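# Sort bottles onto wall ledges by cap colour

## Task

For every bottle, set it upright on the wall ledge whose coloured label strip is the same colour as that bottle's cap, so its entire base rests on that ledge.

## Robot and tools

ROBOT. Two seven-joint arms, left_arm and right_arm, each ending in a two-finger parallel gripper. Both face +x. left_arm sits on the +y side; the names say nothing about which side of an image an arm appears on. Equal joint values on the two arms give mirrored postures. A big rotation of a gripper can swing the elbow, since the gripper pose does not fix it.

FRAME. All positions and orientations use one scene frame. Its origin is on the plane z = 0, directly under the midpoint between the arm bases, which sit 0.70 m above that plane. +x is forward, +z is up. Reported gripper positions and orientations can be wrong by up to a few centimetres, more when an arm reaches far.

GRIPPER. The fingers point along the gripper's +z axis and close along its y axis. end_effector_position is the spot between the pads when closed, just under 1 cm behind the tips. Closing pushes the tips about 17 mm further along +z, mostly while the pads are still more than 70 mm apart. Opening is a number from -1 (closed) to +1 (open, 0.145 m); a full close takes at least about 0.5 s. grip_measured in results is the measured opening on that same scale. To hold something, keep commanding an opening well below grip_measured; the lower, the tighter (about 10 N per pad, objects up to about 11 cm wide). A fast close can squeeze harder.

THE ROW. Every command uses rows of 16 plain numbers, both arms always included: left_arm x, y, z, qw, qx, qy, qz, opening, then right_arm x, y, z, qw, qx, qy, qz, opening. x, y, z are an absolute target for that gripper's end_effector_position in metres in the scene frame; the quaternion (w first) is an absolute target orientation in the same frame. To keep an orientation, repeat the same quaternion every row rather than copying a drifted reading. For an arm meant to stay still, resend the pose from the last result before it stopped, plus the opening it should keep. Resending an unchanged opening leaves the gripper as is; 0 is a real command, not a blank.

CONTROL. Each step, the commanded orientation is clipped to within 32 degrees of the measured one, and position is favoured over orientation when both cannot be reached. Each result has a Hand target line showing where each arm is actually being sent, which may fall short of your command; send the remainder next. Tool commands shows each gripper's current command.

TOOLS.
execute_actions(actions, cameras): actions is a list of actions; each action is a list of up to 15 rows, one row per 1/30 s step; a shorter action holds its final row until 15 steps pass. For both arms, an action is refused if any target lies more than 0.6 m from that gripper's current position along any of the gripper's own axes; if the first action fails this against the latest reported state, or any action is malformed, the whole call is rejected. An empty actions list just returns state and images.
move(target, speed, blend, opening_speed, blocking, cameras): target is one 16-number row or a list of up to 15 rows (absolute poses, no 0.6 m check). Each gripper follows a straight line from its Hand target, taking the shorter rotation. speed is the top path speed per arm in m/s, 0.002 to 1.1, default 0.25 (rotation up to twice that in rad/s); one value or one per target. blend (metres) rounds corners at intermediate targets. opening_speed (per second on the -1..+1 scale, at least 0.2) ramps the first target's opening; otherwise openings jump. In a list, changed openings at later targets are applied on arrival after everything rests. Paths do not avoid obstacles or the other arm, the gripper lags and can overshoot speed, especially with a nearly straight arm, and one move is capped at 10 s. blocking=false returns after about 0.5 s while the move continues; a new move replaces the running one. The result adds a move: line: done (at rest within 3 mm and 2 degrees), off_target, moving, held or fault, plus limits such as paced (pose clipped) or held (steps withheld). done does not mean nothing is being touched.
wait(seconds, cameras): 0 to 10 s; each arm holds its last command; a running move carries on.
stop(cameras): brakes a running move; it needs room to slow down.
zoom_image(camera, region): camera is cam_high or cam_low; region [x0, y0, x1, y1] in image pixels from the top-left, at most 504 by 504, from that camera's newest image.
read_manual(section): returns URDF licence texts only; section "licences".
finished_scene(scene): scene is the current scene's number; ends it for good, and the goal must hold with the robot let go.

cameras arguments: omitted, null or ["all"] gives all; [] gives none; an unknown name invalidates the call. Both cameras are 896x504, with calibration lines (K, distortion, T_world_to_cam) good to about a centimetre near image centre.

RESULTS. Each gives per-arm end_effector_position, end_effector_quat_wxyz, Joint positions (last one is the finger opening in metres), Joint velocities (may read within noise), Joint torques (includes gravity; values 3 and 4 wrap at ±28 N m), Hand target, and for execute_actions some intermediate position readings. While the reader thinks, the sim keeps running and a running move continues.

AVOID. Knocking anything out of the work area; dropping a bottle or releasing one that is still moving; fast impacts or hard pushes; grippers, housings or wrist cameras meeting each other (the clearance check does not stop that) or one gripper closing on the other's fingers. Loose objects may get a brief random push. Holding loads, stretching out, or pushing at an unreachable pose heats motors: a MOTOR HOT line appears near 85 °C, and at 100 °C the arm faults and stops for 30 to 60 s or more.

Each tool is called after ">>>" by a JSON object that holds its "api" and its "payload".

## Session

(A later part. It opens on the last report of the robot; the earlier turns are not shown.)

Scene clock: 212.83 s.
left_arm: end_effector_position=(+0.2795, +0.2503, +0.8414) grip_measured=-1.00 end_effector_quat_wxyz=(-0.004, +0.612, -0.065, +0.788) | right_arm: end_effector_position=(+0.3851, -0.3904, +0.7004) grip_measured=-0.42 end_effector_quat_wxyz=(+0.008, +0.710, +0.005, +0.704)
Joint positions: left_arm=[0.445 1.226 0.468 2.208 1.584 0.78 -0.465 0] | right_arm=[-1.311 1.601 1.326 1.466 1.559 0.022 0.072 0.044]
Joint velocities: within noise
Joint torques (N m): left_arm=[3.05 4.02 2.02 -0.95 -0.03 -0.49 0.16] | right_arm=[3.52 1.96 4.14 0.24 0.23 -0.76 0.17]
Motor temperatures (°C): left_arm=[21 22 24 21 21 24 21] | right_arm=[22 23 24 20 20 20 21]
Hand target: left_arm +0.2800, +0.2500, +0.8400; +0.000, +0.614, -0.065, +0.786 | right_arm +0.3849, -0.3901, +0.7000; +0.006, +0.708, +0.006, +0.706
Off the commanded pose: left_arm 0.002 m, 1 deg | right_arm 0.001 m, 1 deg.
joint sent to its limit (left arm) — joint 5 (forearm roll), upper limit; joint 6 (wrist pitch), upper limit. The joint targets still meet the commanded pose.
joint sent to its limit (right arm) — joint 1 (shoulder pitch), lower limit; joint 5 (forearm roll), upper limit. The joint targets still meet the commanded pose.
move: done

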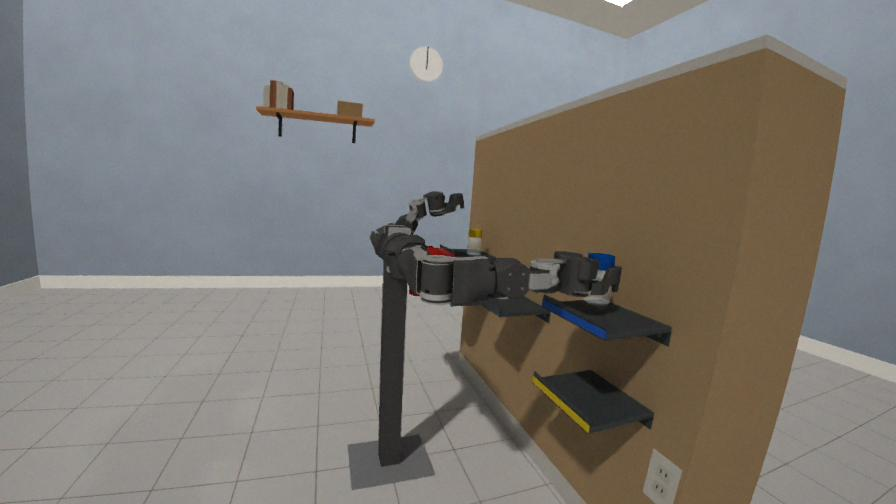

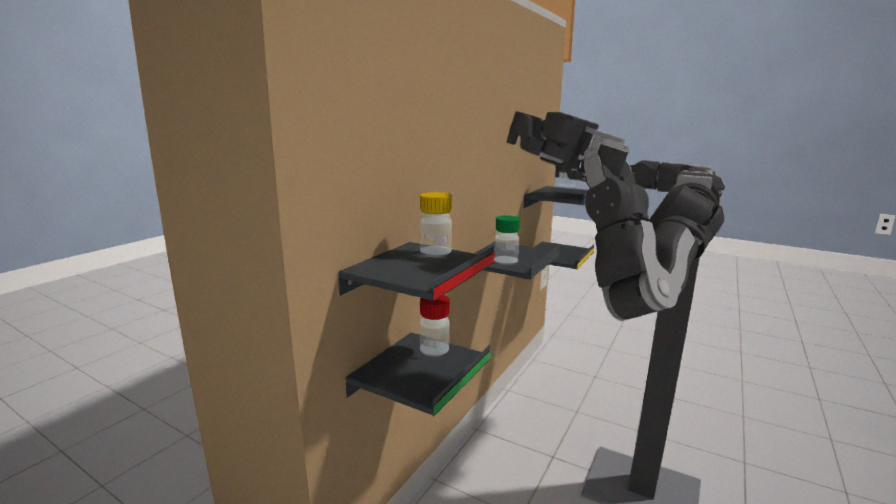

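>>> {"api": "move", "payload": {"target": [0.28,0.25,0.84,0,0.614,-0.065,0.786,-1,0.385,-0.39,0.694,0,0.7071,0,0.7071,-0.7], "speed": 0.02}}

>>> {"api": "zoom_image", "payload": {"camera": "cam_high", "region": [520, 190, 690, 350]}}

>>> {"api": "move", "payload": {"target": [0.28,0.25,0.84,0,0.614,-0.065,0.786,-1,0.385,-0.39,0.688,0,0.7071,0,0.7071,-0.7], "speed": 0.02}}

>>> {"api": "zoom_image", "payload": {"camera": "cam_high", "region": [520, 190, 690, 350]}}

Scene clock: 222.73 s.
left_arm: end_effector_position=(+0.2795, +0.2503, +0.8414) grip_measured=-1.00 end_effector_quat_wxyz=(-0.004, +0.612, -0.065, +0.788) | right_arm: end_effector_position=(+0.3851, -0.3904, +0.6946) grip_measured=-0.42 end_effector_quat_wxyz=(+0.008, +0.710, +0.006, +0.704)
Joint positions: left_arm=[0.445 1.226 0.468 2.208 1.584 0.78 -0.465 0] | right_arm=[-1.311 1.601 1.299 1.466 1.559 -0.004 0.072 0.044]
Joint velocities: within noise
Joint torques (N m): left_arm=[3.05 4.05 2.02 -0.95 -0.03 -0.49 0.16] | right_arm=[3.44 2.04 3.92 0.39 0.19 -0.76 0.1]
Motor temperatures (°C): left_arm=[21 22 24 21 21 24 21] | right_arm=[22 23 24 20 20 21 21]
Hand target: left_arm +0.2800, +0.2500, +0.8400; +0.000, +0.614, -0.065, +0.786 | right_arm +0.3849, -0.3901, +0.6940; +0.007, +0.708, +0.007, +0.706
Off the commanded pose: left_arm 0.002 m, 1 deg | right_arm 0.001 m, 1 deg.
joint sent to its limit (left arm) — joint 5 (forearm roll), upper limit; joint 6 (wrist pitch), upper limit. The joint targets still meet the commanded pose.
joint sent to its limit (right arm) — joint 1 (shoulder pitch), lower limit; joint 5 (forearm roll), upper limit. The joint targets still meet the commanded pose.
move: done

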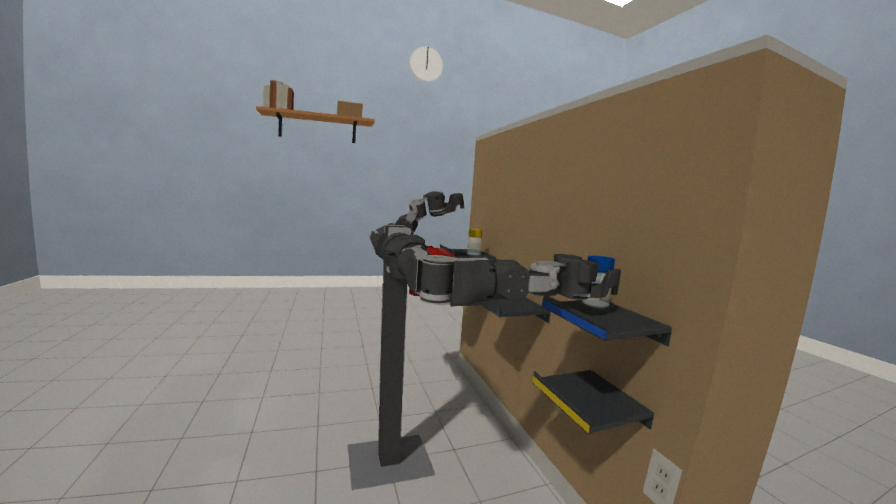

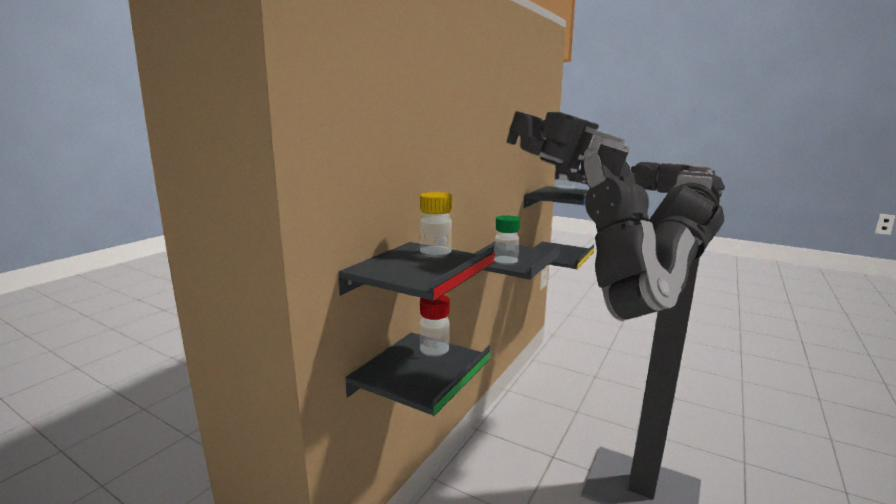

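Scaled by 2.965 from the camera's 896x504 image, which has a finer 1280x720 frame.

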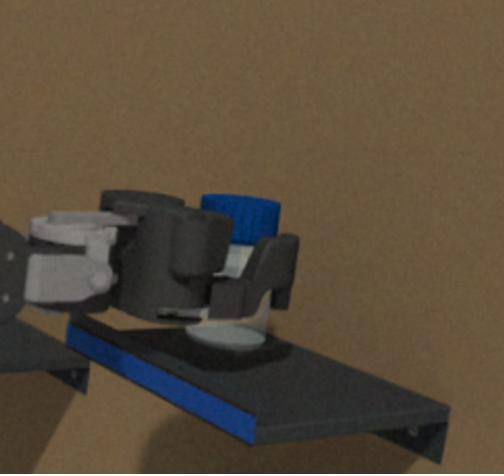

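Scene clock: 223.50 s.
left_arm: end_effector_position=(+0.2795, +0.2503, +0.8414) grip_measured=-1.00 end_effector_quat_wxyz=(-0.004, +0.612, -0.065, +0.788) | right_arm: end_effector_position=(+0.3849, -0.3903, +0.6885) grip_measured=-0.42 end_effector_quat_wxyz=(+0.009, +0.710, +0.007, +0.704)
Joint positions: left_arm=[0.445 1.226 0.468 2.208 1.584 0.78 -0.465 0] | right_arm=[-1.311 1.601 1.271 1.466 1.559 -0.031 0.072 0.044]
Joint velocities: within noise
Joint torques (N m): left_arm=[3.05 4.05 2.02 -0.95 -0.03 -0.49 0.16] | right_arm=[3.52 2.23 3.99 0.23 0.22 -0.77 0.07]
Motor temperatures (°C): left_arm=[21 22 24 21 21 24 21] | right_arm=[22 23 24 20 20 21 21]
Hand target: left_arm +0.2800, +0.2500, +0.8400; +0.000, +0.614, -0.065, +0.786 | right_arm +0.3849, -0.3901, +0.6879; +0.009, +0.709, +0.008, +0.706
Off the commanded pose: left_arm 0.002 m, 1 deg | right_arm 0.001 m, 1 deg.
joint sent to its limit (left arm) — joint 5 (forearm roll), upper limit; joint 6 (wrist pitch), upper limit. The joint targets still meet the commanded pose.
joint sent to its limit (right arm) — joint 1 (shoulder pitch), lower limit; joint 5 (forearm roll), upper limit. The joint targets still meet the commanded pose.
move: done

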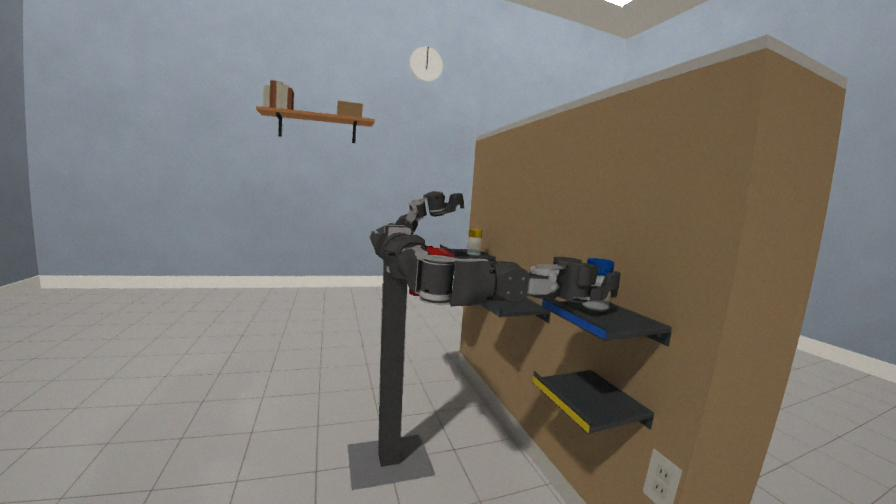

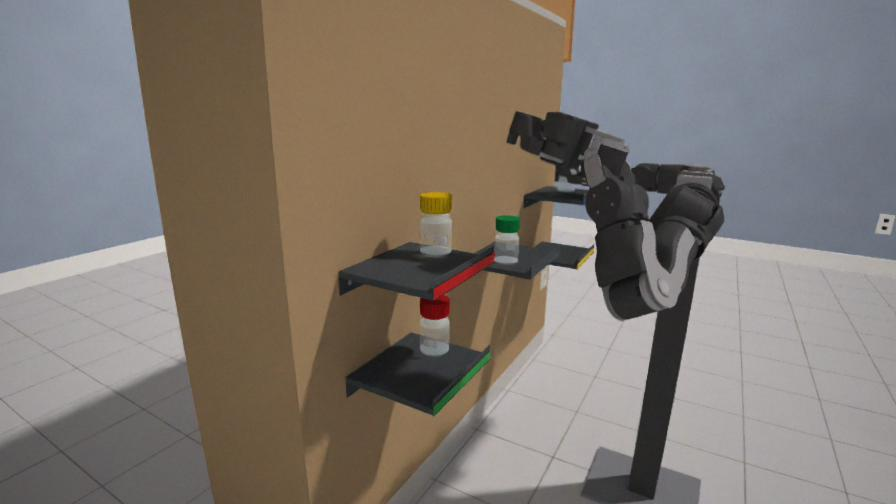

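Scaled by 2.965 from the camera's 896x504 image, which has a finer 1280x720 frame.

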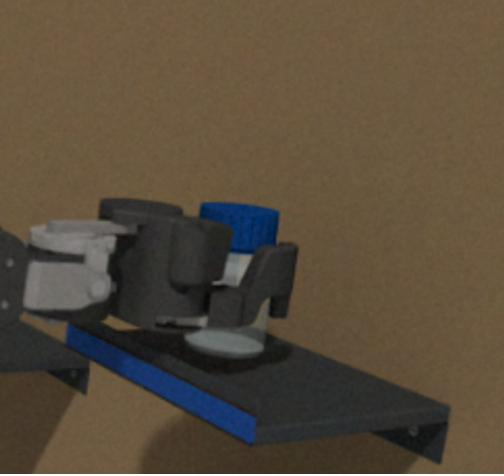

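>>> {"api": "move", "payload": {"target": [0.28,0.25,0.84,0,0.614,-0.065,0.786,-1,0.385,-0.39,0.682,0,0.7071,0,0.7071,-0.7], "speed": 0.02}}

>>> {"api": "zoom_image", "payload": {"camera": "cam_high", "region": [560, 240, 660, 320]}}

>>> {"api": "zoom_image", "payload": {"camera": "cam_low", "region": [510, 150, 610, 220]}}

Scene clock: 231.90 s.
left_arm: end_effector_position=(+0.2795, +0.2503, +0.8414) grip_measured=-1.00 end_effector_quat_wxyz=(-0.004, +0.612, -0.065, +0.788) | right_arm: end_effector_position=(+0.3846, -0.3903, +0.6826) grip_measured=-0.42 end_effector_quat_wxyz=(+0.010, +0.710, +0.008, +0.704)
Joint positions: left_arm=[0.445 1.226 0.468 2.208 1.584 0.78 -0.465 0] | right_arm=[-1.311 1.601 1.244 1.466 1.559 -0.058 0.072 0.044]
Joint velocities: within noise
Joint torques (N m): left_arm=[3.05 4.05 2.02 -0.95 -0.03 -0.49 0.16] | right_arm=[3.49 2.65 3.97 0.24 0.22 -0.79 -0.02]
Motor temperatures (°C): left_arm=[21 22 24 21 21 24 21] | right_arm=[22 23 24 20 20 21 21]
Hand target: left_arm +0.2800, +0.2500, +0.8400; +0.000, +0.614, -0.065, +0.786 | right_arm +0.3848, -0.3901, +0.6821; +0.010, +0.709, +0.009, +0.705
Off the commanded pose: left_arm 0.002 m, 1 deg | right_arm 0.001 m, 2 deg.
joint sent to its limit (left arm) — joint 5 (forearm roll), upper limit; joint 6 (wrist pitch), upper limit. The joint targets still meet the commanded pose.
joint sent to its limit (right arm) — joint 1 (shoulder pitch), lower limit; joint 5 (forearm roll), upper limit. The joint targets still meet the commanded pose.
move: done

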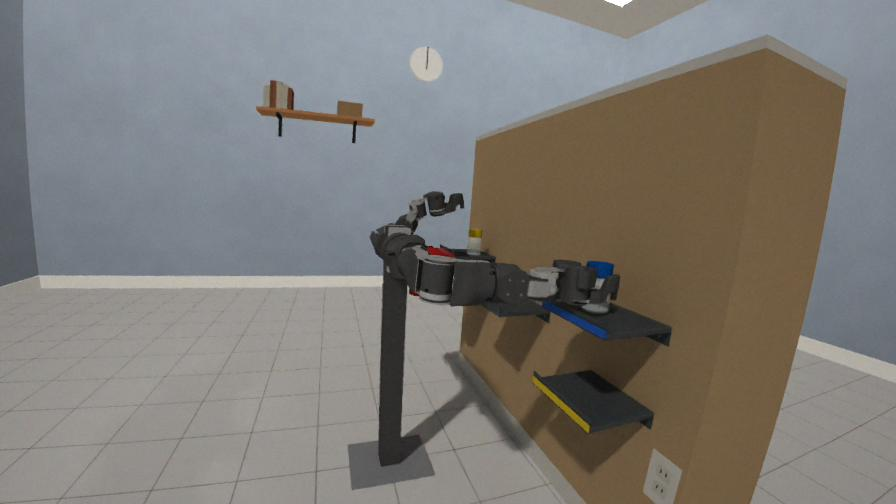

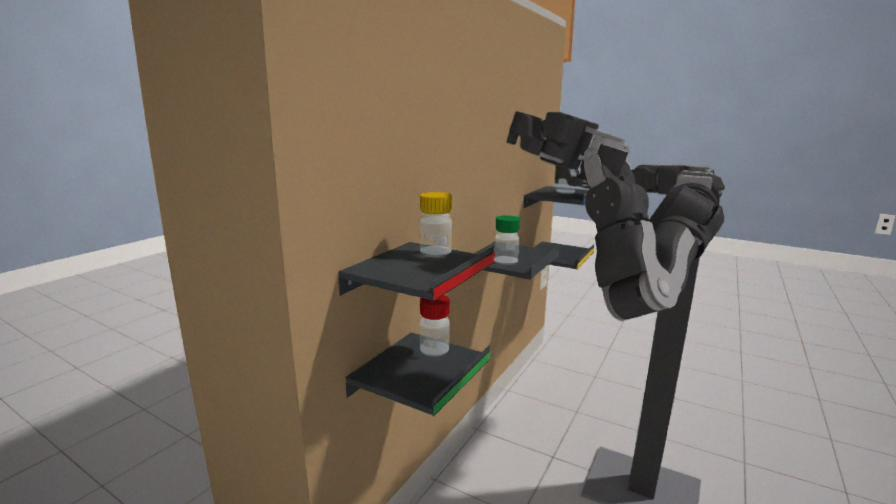

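Scaled by 5.040 from the camera's 896x504 image, which has a finer 1280x720 frame.

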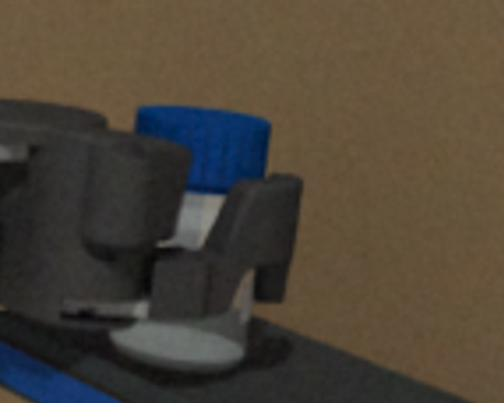

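Scaled by 5.040 from the camera's 896x504 image, which has a finer 1280x720 frame.

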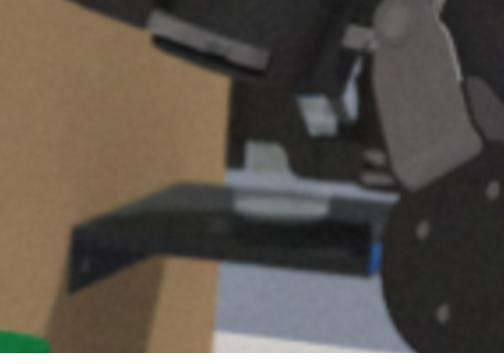

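>>> {"api": "move", "payload": {"target": [0.28,0.25,0.84,0,0.614,-0.065,0.786,-1,0.385,-0.39,0.676,0,0.7071,0,0.7071,-0.7], "speed": 0.02}}

>>> {"api": "zoom_image", "payload": {"camera": "cam_high", "region": [560, 240, 660, 320]}}

>>> {"api": "zoom_image", "payload": {"camera": "cam_low", "region": [510, 150, 610, 220]}}

Scene clock: 239.23 s.
left_arm: end_effector_position=(+0.2795, +0.2503, +0.8414) grip_measured=-1.00 end_effector_quat_wxyz=(-0.004, +0.612, -0.065, +0.788) | right_arm: end_effector_position=(+0.3847, -0.3899, +0.6795) grip_measured=-0.42 end_effector_quat_wxyz=(+0.011, +0.706, +0.010, +0.708)
Joint positions: left_arm=[0.445 1.226 0.468 2.208 1.584 0.78 -0.465 0] | right_arm=[-1.311 1.603 1.22 1.465 1.56 -0.095 0.072 0.044]
Joint velocities: within noise
Joint torques (N m): left_arm=[3.05 4.02 2.02 -0.95 -0.03 -0.49 0.16] | right_arm=[3.55 2.6 3.04 0.25 0.2 -0.49 -0.14]
Motor temperatures (°C): left_arm=[21 22 24 21 21 24 21] | right_arm=[22 23 24 20 20 21 21]
Hand target: left_arm +0.2800, +0.2500, +0.8400; +0.000, +0.614, -0.065, +0.786 | right_arm +0.3848, -0.3900, +0.6761; +0.012, +0.709, +0.009, +0.705
Off the commanded pose: left_arm 0.002 m, 1 deg | right_arm 0.004 m, 2 deg.
joint sent to its limit (left arm) — joint 5 (forearm roll), upper limit; joint 6 (wrist pitch), upper limit. The joint targets still meet the commanded pose.
joint sent to its limit (right arm) — joint 1 (shoulder pitch), lower limit; joint 5 (forearm roll), upper limit. The joint targets still meet the commanded pose.
move: off_target (right_arm)

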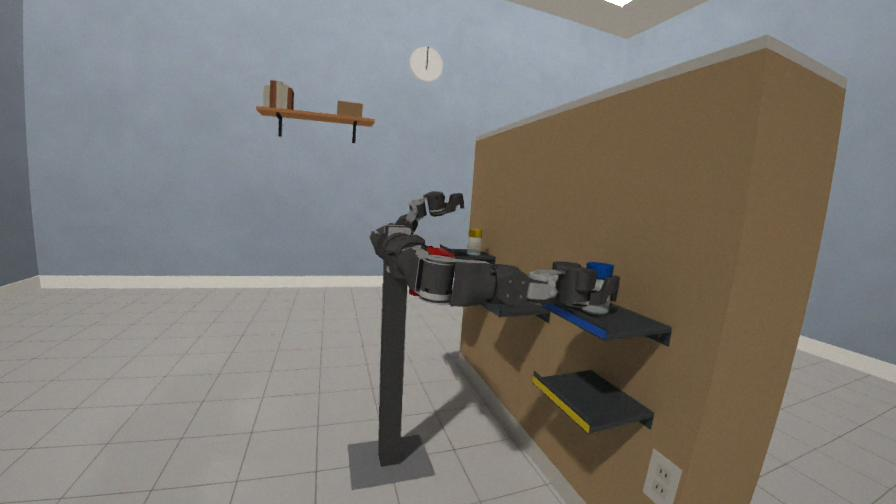

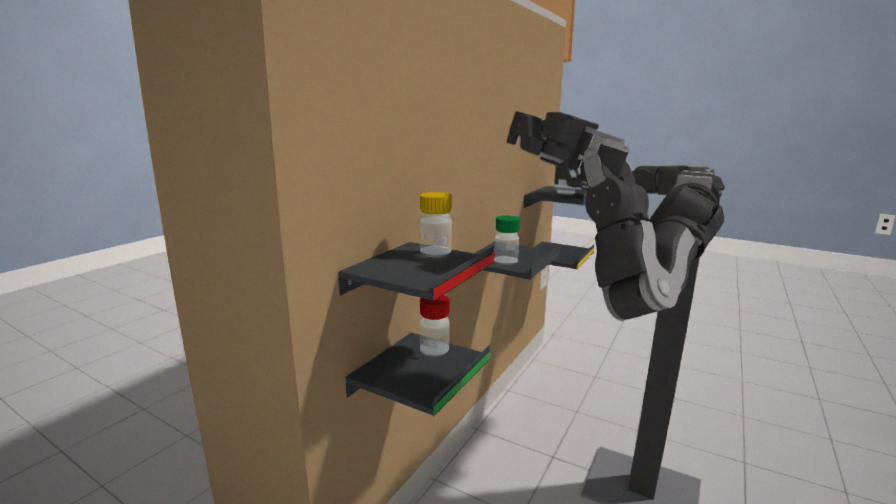

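Scaled by 5.040 from the camera's 896x504 image, which has a finer 1280x720 frame.

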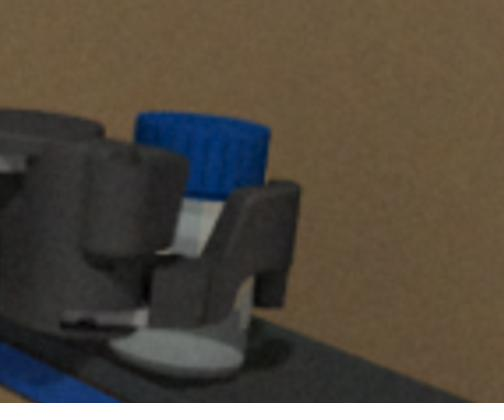

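Scaled by 5.040 from the camera's 896x504 image, which has a finer 1280x720 frame.

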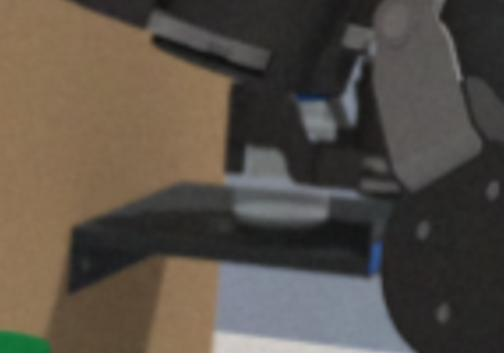

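>>> {"api": "move", "payload": {"target": [[0.28,0.25,0.84,0,0.614,-0.065,0.786,-1,0.385,-0.39,0.679,0,0.7071,0,0.7071,-0.7],[0.28,0.25,0.84,0,0.614,-0.065,0.786,-1,0.385,-0.39,0.679,0,0.7071,0,0.7071,0.8]], "opening_speed": 0.8, "speed": 0.03}}

>>> {"api": "zoom_image", "payload": {"camera": "cam_high", "region": [560, 240, 660, 320]}}

Scene clock: 248.77 s.
left_arm: end_effector_position=(+0.2795, +0.2503, +0.8414) grip_measured=-1.00 end_effector_quat_wxyz=(-0.004, +0.612, -0.065, +0.788) | right_arm: end_effector_position=(+0.3847, -0.3899, +0.6788) grip_measured=+0.80 end_effector_quat_wxyz=(+0.010, +0.708, +0.010, +0.706)
Joint positions: left_arm=[0.445 1.226 0.468 2.208 1.584 0.78 -0.465 0] | right_arm=[-1.311 1.603 1.221 1.465 1.56 -0.087 0.072 0.132]
Joint velocities: within noise
Joint torques (N m): left_arm=[3.02 4.05 2.02 -0.95 -0.03 -0.49 0.16] | right_arm=[3.49 2.52 5.68 0.38 0.18 -0.32 -0.08]
Motor temperatures (°C): left_arm=[21 22 24 21 21 24 21] | right_arm=[22 23 24 20 20 21 21]
Hand target: left_arm +0.2800, +0.2500, +0.8400; +0.000, +0.614, -0.065, +0.786 | right_arm +0.3848, -0.3900, +0.6791; +0.011, +0.709, +0.009, +0.705
Off the commanded pose: left_arm 0.002 m, 1 deg | right_arm 0.000 m, 2 deg.
joint sent to its limit (left arm) — joint 5 (forearm roll), upper limit; joint 6 (wrist pitch), upper limit. The joint targets still meet the commanded pose.
joint sent to its limit (right arm) — joint 1 (shoulder pitch), lower limit; joint 5 (forearm roll), upper limit. The joint targets still meet the commanded pose.
move: done

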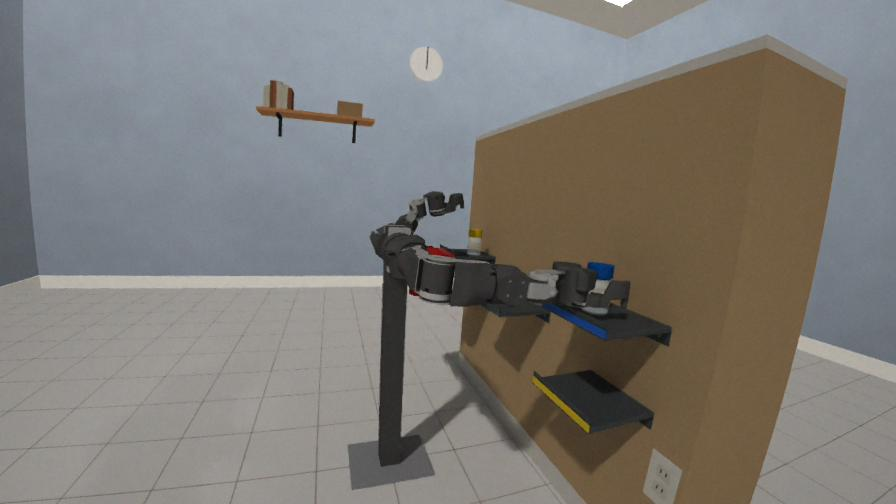

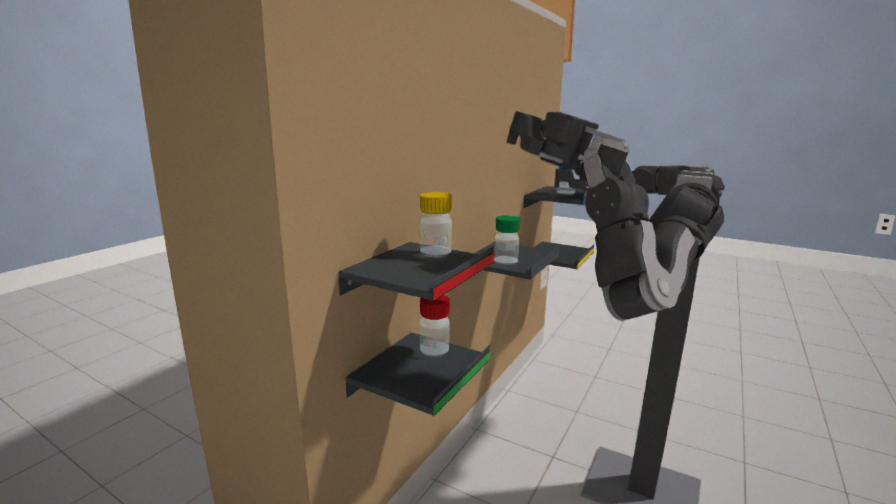

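Scaled by 5.040 from the camera's 896x504 image, which has a finer 1280x720 frame.

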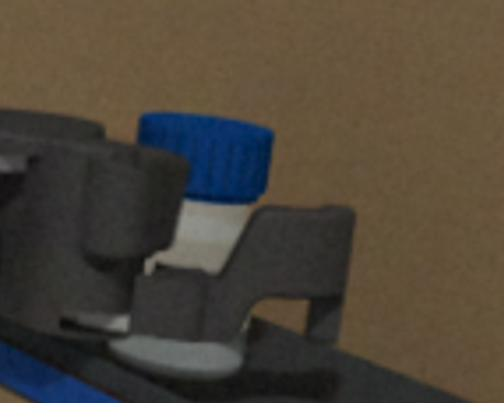

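>>> {"api": "move", "payload": {"target": [[0.24,0.345,0.70,0,0.7071,0,0.7071,1,0.26,-0.39,0.681,0,0.7071,0,0.7071,0.8],[0.24,0.345,0.69,0,0.7071,0,0.7071,1,0.22,-0.41,0.55,0,0.7071,0,0.7071,0.8]], "speed": [0.12,0.25]}}

>>> {"api": "zoom_image", "payload": {"camera": "cam_high", "region": [420, 200, 540, 320]}}

>>> {"api": "zoom_image", "payload": {"camera": "cam_low", "region": [320, 130, 640, 400]}}

Scene clock: 264.40 s.
left_arm: end_effector_position=(+0.2401, +0.3453, +0.6916) grip_measured=+1.00 end_effector_quat_wxyz=(-0.003, +0.706, -0.001, +0.708) | right_arm: end_effector_position=(+0.2201, -0.4110, +0.5500) grip_measured=+0.80 end_effector_quat_wxyz=(+0.001, +0.708, -0.003, +0.707)
Joint positions: left_arm=[-0.623 0.749 1.199 2.157 1.151 0.617 0.239 0.145] | right_arm=[-1.109 0.898 0.761 1.619 1.244 -0.403 0.435 0.132]
Joint velocities: within noise
Joint torques (N m): left_arm=[0.25 4.36 1.47 1.84 0.24 -0.65 0.19] | right_arm=[-0.41 3.49 3.92 1.7 0.29 -0.52 0.17]
Motor temperatures (°C): left_arm=[21 22 24 21 21 24 21] | right_arm=[22 23 25 19 20 20 21]
Hand target: left_arm +0.2400, +0.3449, +0.6900; +0.000, +0.707, +0.000, +0.707 | right_arm +0.2200, -0.4100, +0.5501; +0.000, +0.707, +0.000, +0.707
Off the commanded pose: left_arm 0.002 m, 0 deg | right_arm 0.001 m, 0 deg.
move: done

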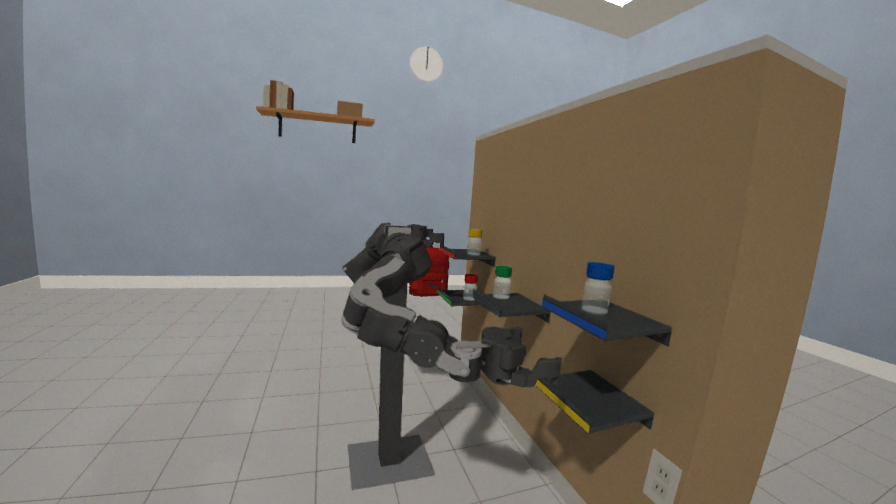

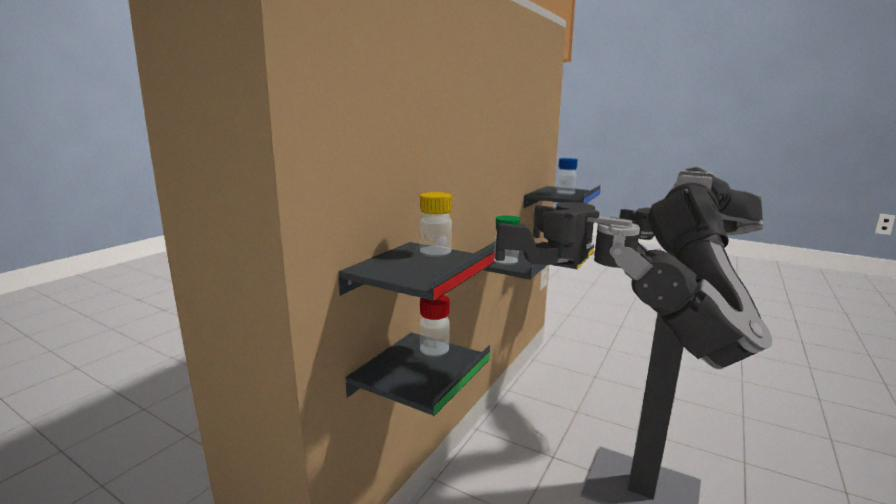

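Scaled by 4.200 from the camera's 896x504 image, which has a finer 1280x720 frame.

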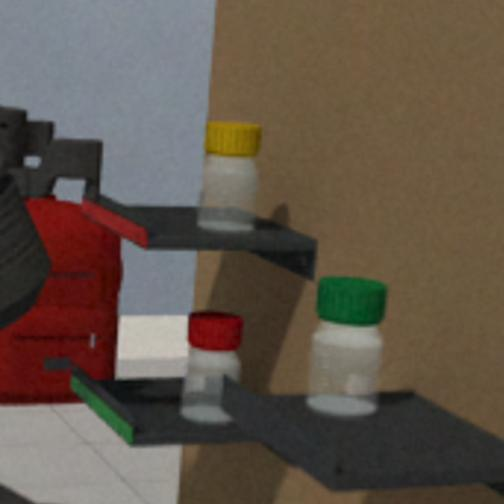

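Scaled by 1.575 from the camera's 896x504 image, which has a finer 1280x720 frame.

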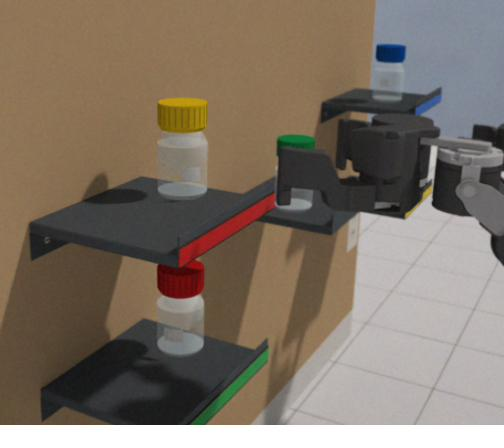

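>>> {"api": "move", "payload": {"target": [0.385,0.345,0.68,0,0.7071,0,0.7071,1,0.22,-0.41,0.55,0,0.7071,0,0.7071,0.8], "speed": 0.12}}

>>> {"api": "zoom_image", "payload": {"camera": "cam_high", "region": [420, 200, 540, 320]}}

>>> {"api": "zoom_image", "payload": {"camera": "cam_low", "region": [320, 130, 640, 400]}}

Scene clock: 280.83 s.
left_arm: end_effector_position=(+0.3844, +0.3447, +0.6827) grip_measured=+1.00 end_effector_quat_wxyz=(+0.000, +0.706, -0.002, +0.709) | right_arm: end_effector_position=(+0.2201, -0.4110, +0.5500) grip_measured=+0.80 end_effector_quat_wxyz=(+0.001, +0.708, -0.003, +0.707)
Joint positions: left_arm=[0.21 1.127 0.13 1.669 1.14 0.364 -0.031 0.145] | right_arm=[-1.109 0.898 0.761 1.619 1.244 -0.403 0.435 0.132]
Joint velocities: within noise
Joint torques (N m): left_arm=[5.6 6 2.15 1.77 0.08 -0.69 0.03] | right_arm=[-0.36 3.57 3.95 1.7 0.29 -0.47 0.16]
Motor temperatures (°C): left_arm=[20 23 24 21 21 24 21] | right_arm=[21 23 24 19 20 20 21]
Hand target: left_arm +0.3850, +0.3450, +0.6800; +0.000, +0.707, +0.000, +0.707 | right_arm +0.2200, -0.4100, +0.5501; +0.000, +0.707, +0.000, +0.707
Off the commanded pose: left_arm 0.003 m, 0 deg | right_arm 0.001 m, 0 deg.
move: done

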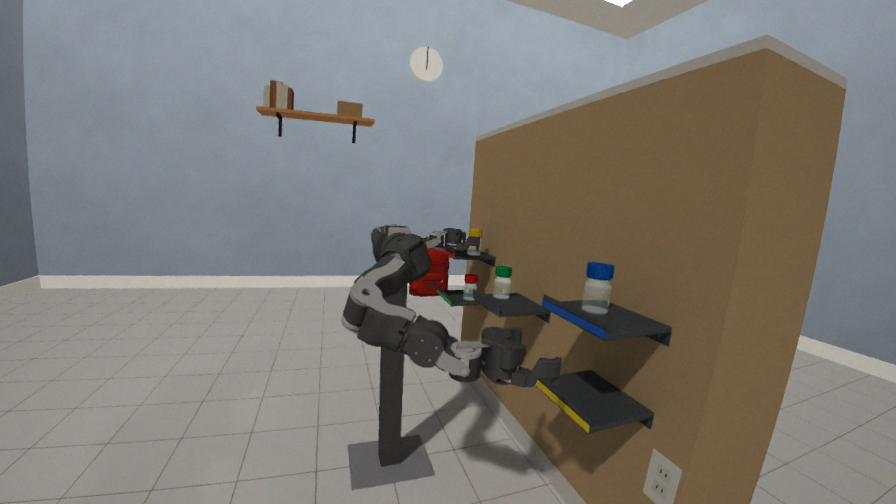

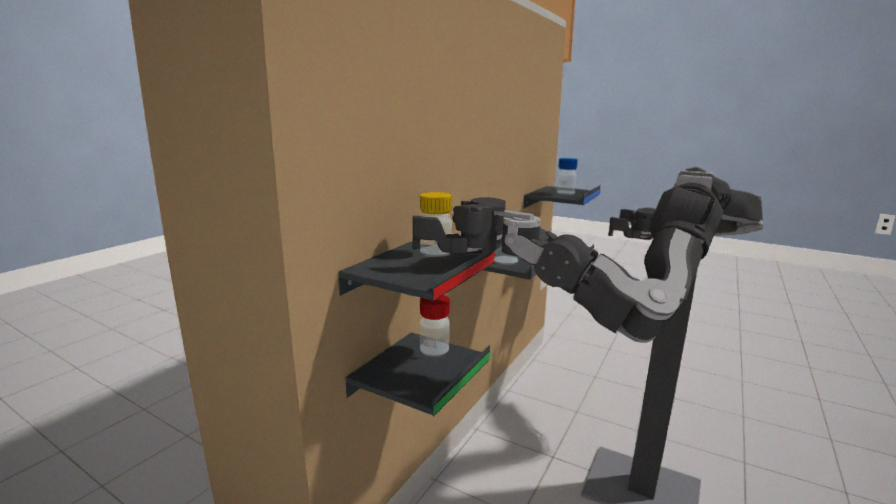

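Scaled by 4.200 from the camera's 896x504 image, which has a finer 1280x720 frame.

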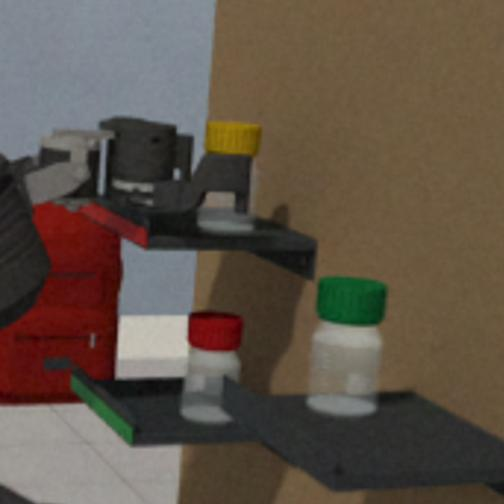

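Scaled by 1.575 from the camera's 896x504 image, which has a finer 1280x720 frame.

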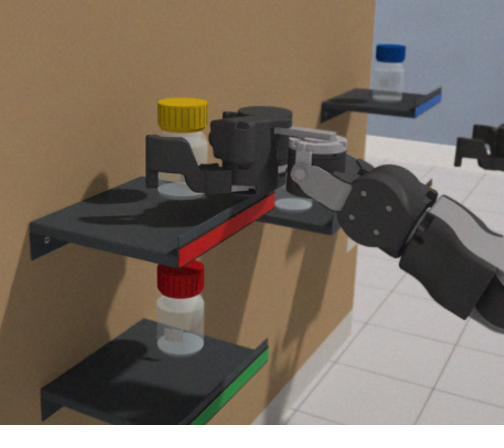

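>>> {"api": "move", "payload": {"target": [0.385,0.345,0.68,0,0.7071,0,0.7071,-0.7,0.22,-0.41,0.55,0,0.7071,0,0.7071,0.8], "opening_speed": 1.0}}

>>> {"api": "zoom_image", "payload": {"camera": "cam_low", "region": [320, 130, 640, 400]}}

Scene clock: 301.30 s.
left_arm: end_effector_position=(+0.3844, +0.3446, +0.6828) grip_measured=-0.24 end_effector_quat_wxyz=(+0.000, +0.705, -0.002, +0.709) | right_arm: end_effector_position=(+0.2201, -0.4110, +0.5500) grip_measured=+0.80 end_effector_quat_wxyz=(+0.001, +0.708, -0.003, +0.707)
Joint positions: left_arm=[0.21 1.127 0.13 1.668 1.14 0.363 -0.031 0.058] | right_arm=[-1.109 0.898 0.761 1.619 1.244 -0.403 0.435 0.132]
Joint velocities: within noise
Joint torques (N m): left_arm=[5.6 6.11 2.18 1.85 0.08 -0.68 0] | right_arm=[-0.28 3.6 3.9 1.63 0.29 -0.48 0.21]
Motor temperatures (°C): left_arm=[22 23 24 21 21 24 21] | right_arm=[21 23 24 19 20 20 21]
Hand target: left_arm +0.3850, +0.3450, +0.6800; +0.000, +0.707, +0.000, +0.707 | right_arm +0.2200, -0.4100, +0.5501; +0.000, +0.707, +0.000, +0.707
Off the commanded pose: left_arm 0.003 m, 0 deg | right_arm 0.001 m, 0 deg.
move: done

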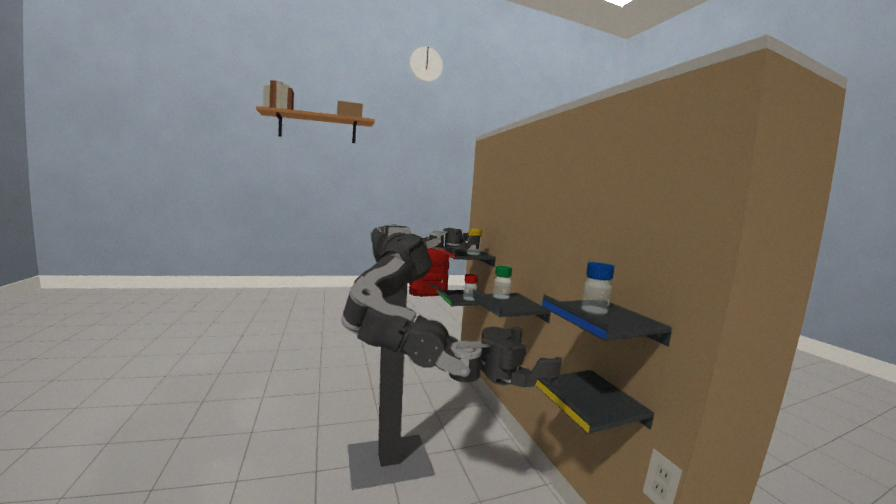

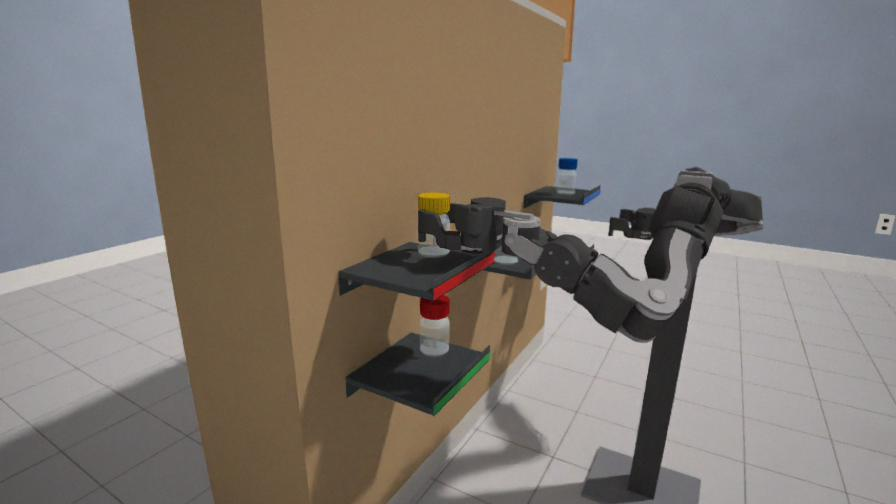

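Scaled by 1.575 from the camera's 896x504 image, which has a finer 1280x720 frame.

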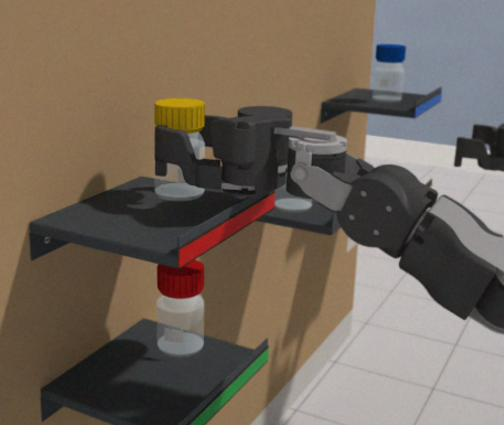

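>>> {"api": "move", "payload": {"target": [[0.385,0.345,0.715,0,0.7071,0,0.7071,-0.7,0.22,-0.41,0.55,0,0.7071,0,0.7071,0.8],[0.24,0.33,0.72,0,0.7071,0,0.7071,-0.7,0.22,-0.41,0.55,0,0.7071,0,0.7071,0.8],[0.24,-0.05,0.63,0,0.7071,0,0.7071,-0.7,0.22,-0.41,0.55,0,0.7071,0,0.7071,0.8]], "speed": [0.08,0.2,0.2]}}

>>> {"api": "zoom_image", "payload": {"camera": "cam_high", "region": [420, 200, 580, 360]}}

>>> {"api": "zoom_image", "payload": {"camera": "cam_low", "region": [460, 160, 660, 320]}}

Scene clock: 315.30 s.
left_arm: end_effector_position=(+0.2398, -0.0505, +0.6299) grip_measured=-0.24 end_effector_quat_wxyz=(+0.003, +0.709, -0.001, +0.705) | right_arm: end_effector_position=(+0.2201, -0.4110, +0.5500) grip_measured=+0.80 end_effector_quat_wxyz=(+0.001, +0.708, -0.003, +0.707)
Joint positions: left_arm=[0.361 -0.165 -1.316 2.049 0.409 0.685 -1.569 0.058] | right_arm=[-1.109 0.898 0.761 1.619 1.244 -0.403 0.435 0.132]
Joint velocities: within noise
Joint torques (N m): left_arm=[4.47 -3.89 0.03 3 -0.42 -0.16 -0.06] | right_arm=[-0.28 3.47 3.86 1.7 0.31 -0.48 0.15]
Motor temperatures (°C): left_arm=[22 24 24 21 22 25 21] | right_arm=[21 23 24 19 20 20 21]
Hand target: left_arm +0.2400, -0.0500, +0.6301; +0.000, +0.707, +0.000, +0.707 | right_arm +0.2200, -0.4100, +0.5501; +0.000, +0.707, +0.000, +0.707
Off the commanded pose: left_arm 0.001 m, 1 deg | right_arm 0.001 m, 0 deg.
joint read past its limit (left arm) — joint 2 (shoulder roll), lower limit.
joint sent to its limit (left arm) — joint 2 (shoulder roll), lower limit. The joint targets still meet the commanded pose.
move: done; limits=paced

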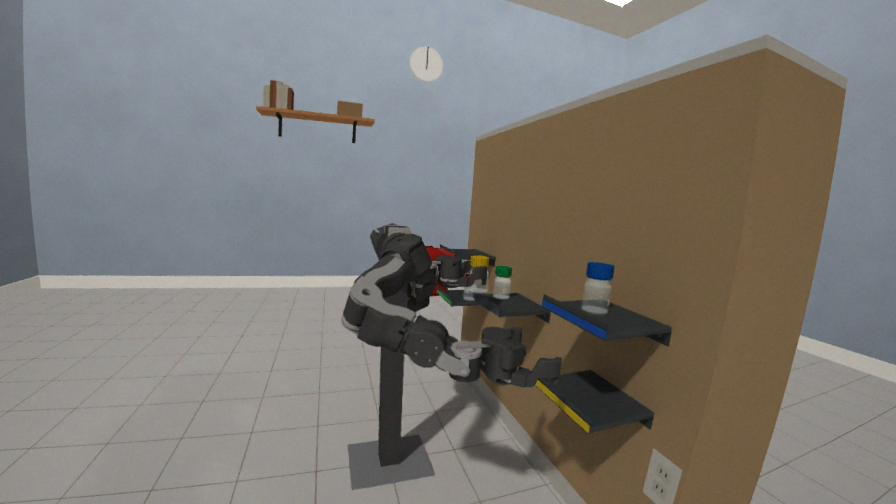

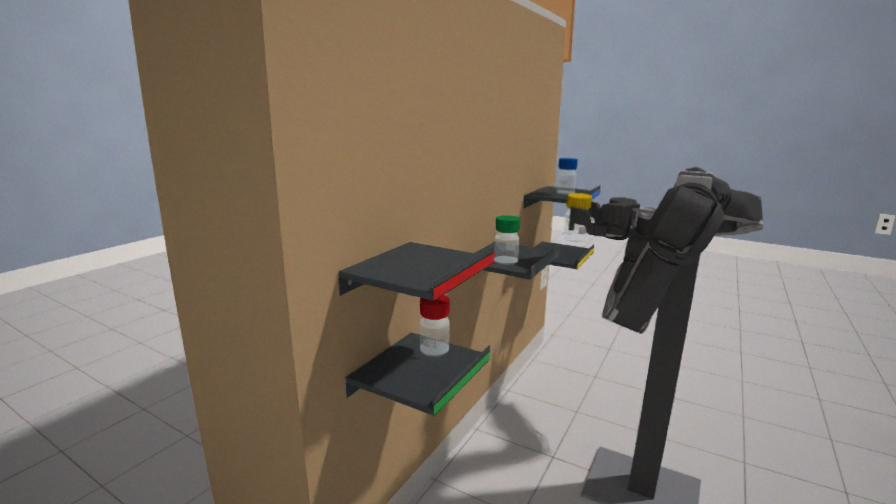

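Scaled by 3.150 from the camera's 896x504 image, which has a finer 1280x720 frame.

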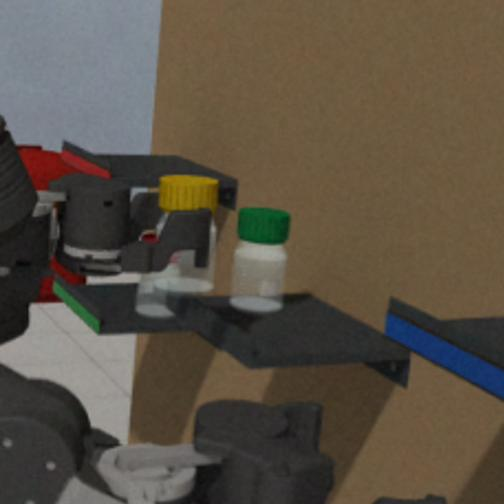

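Scaled by 2.520 from the camera's 896x504 image, which has a finer 1280x720 frame.

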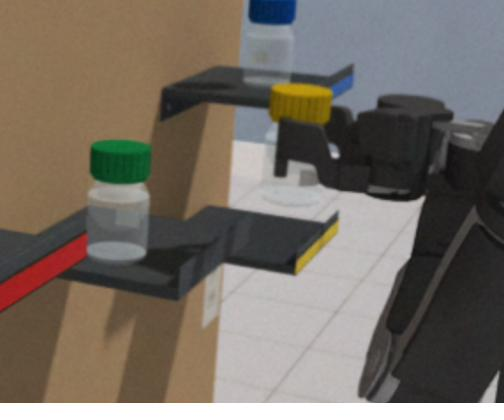

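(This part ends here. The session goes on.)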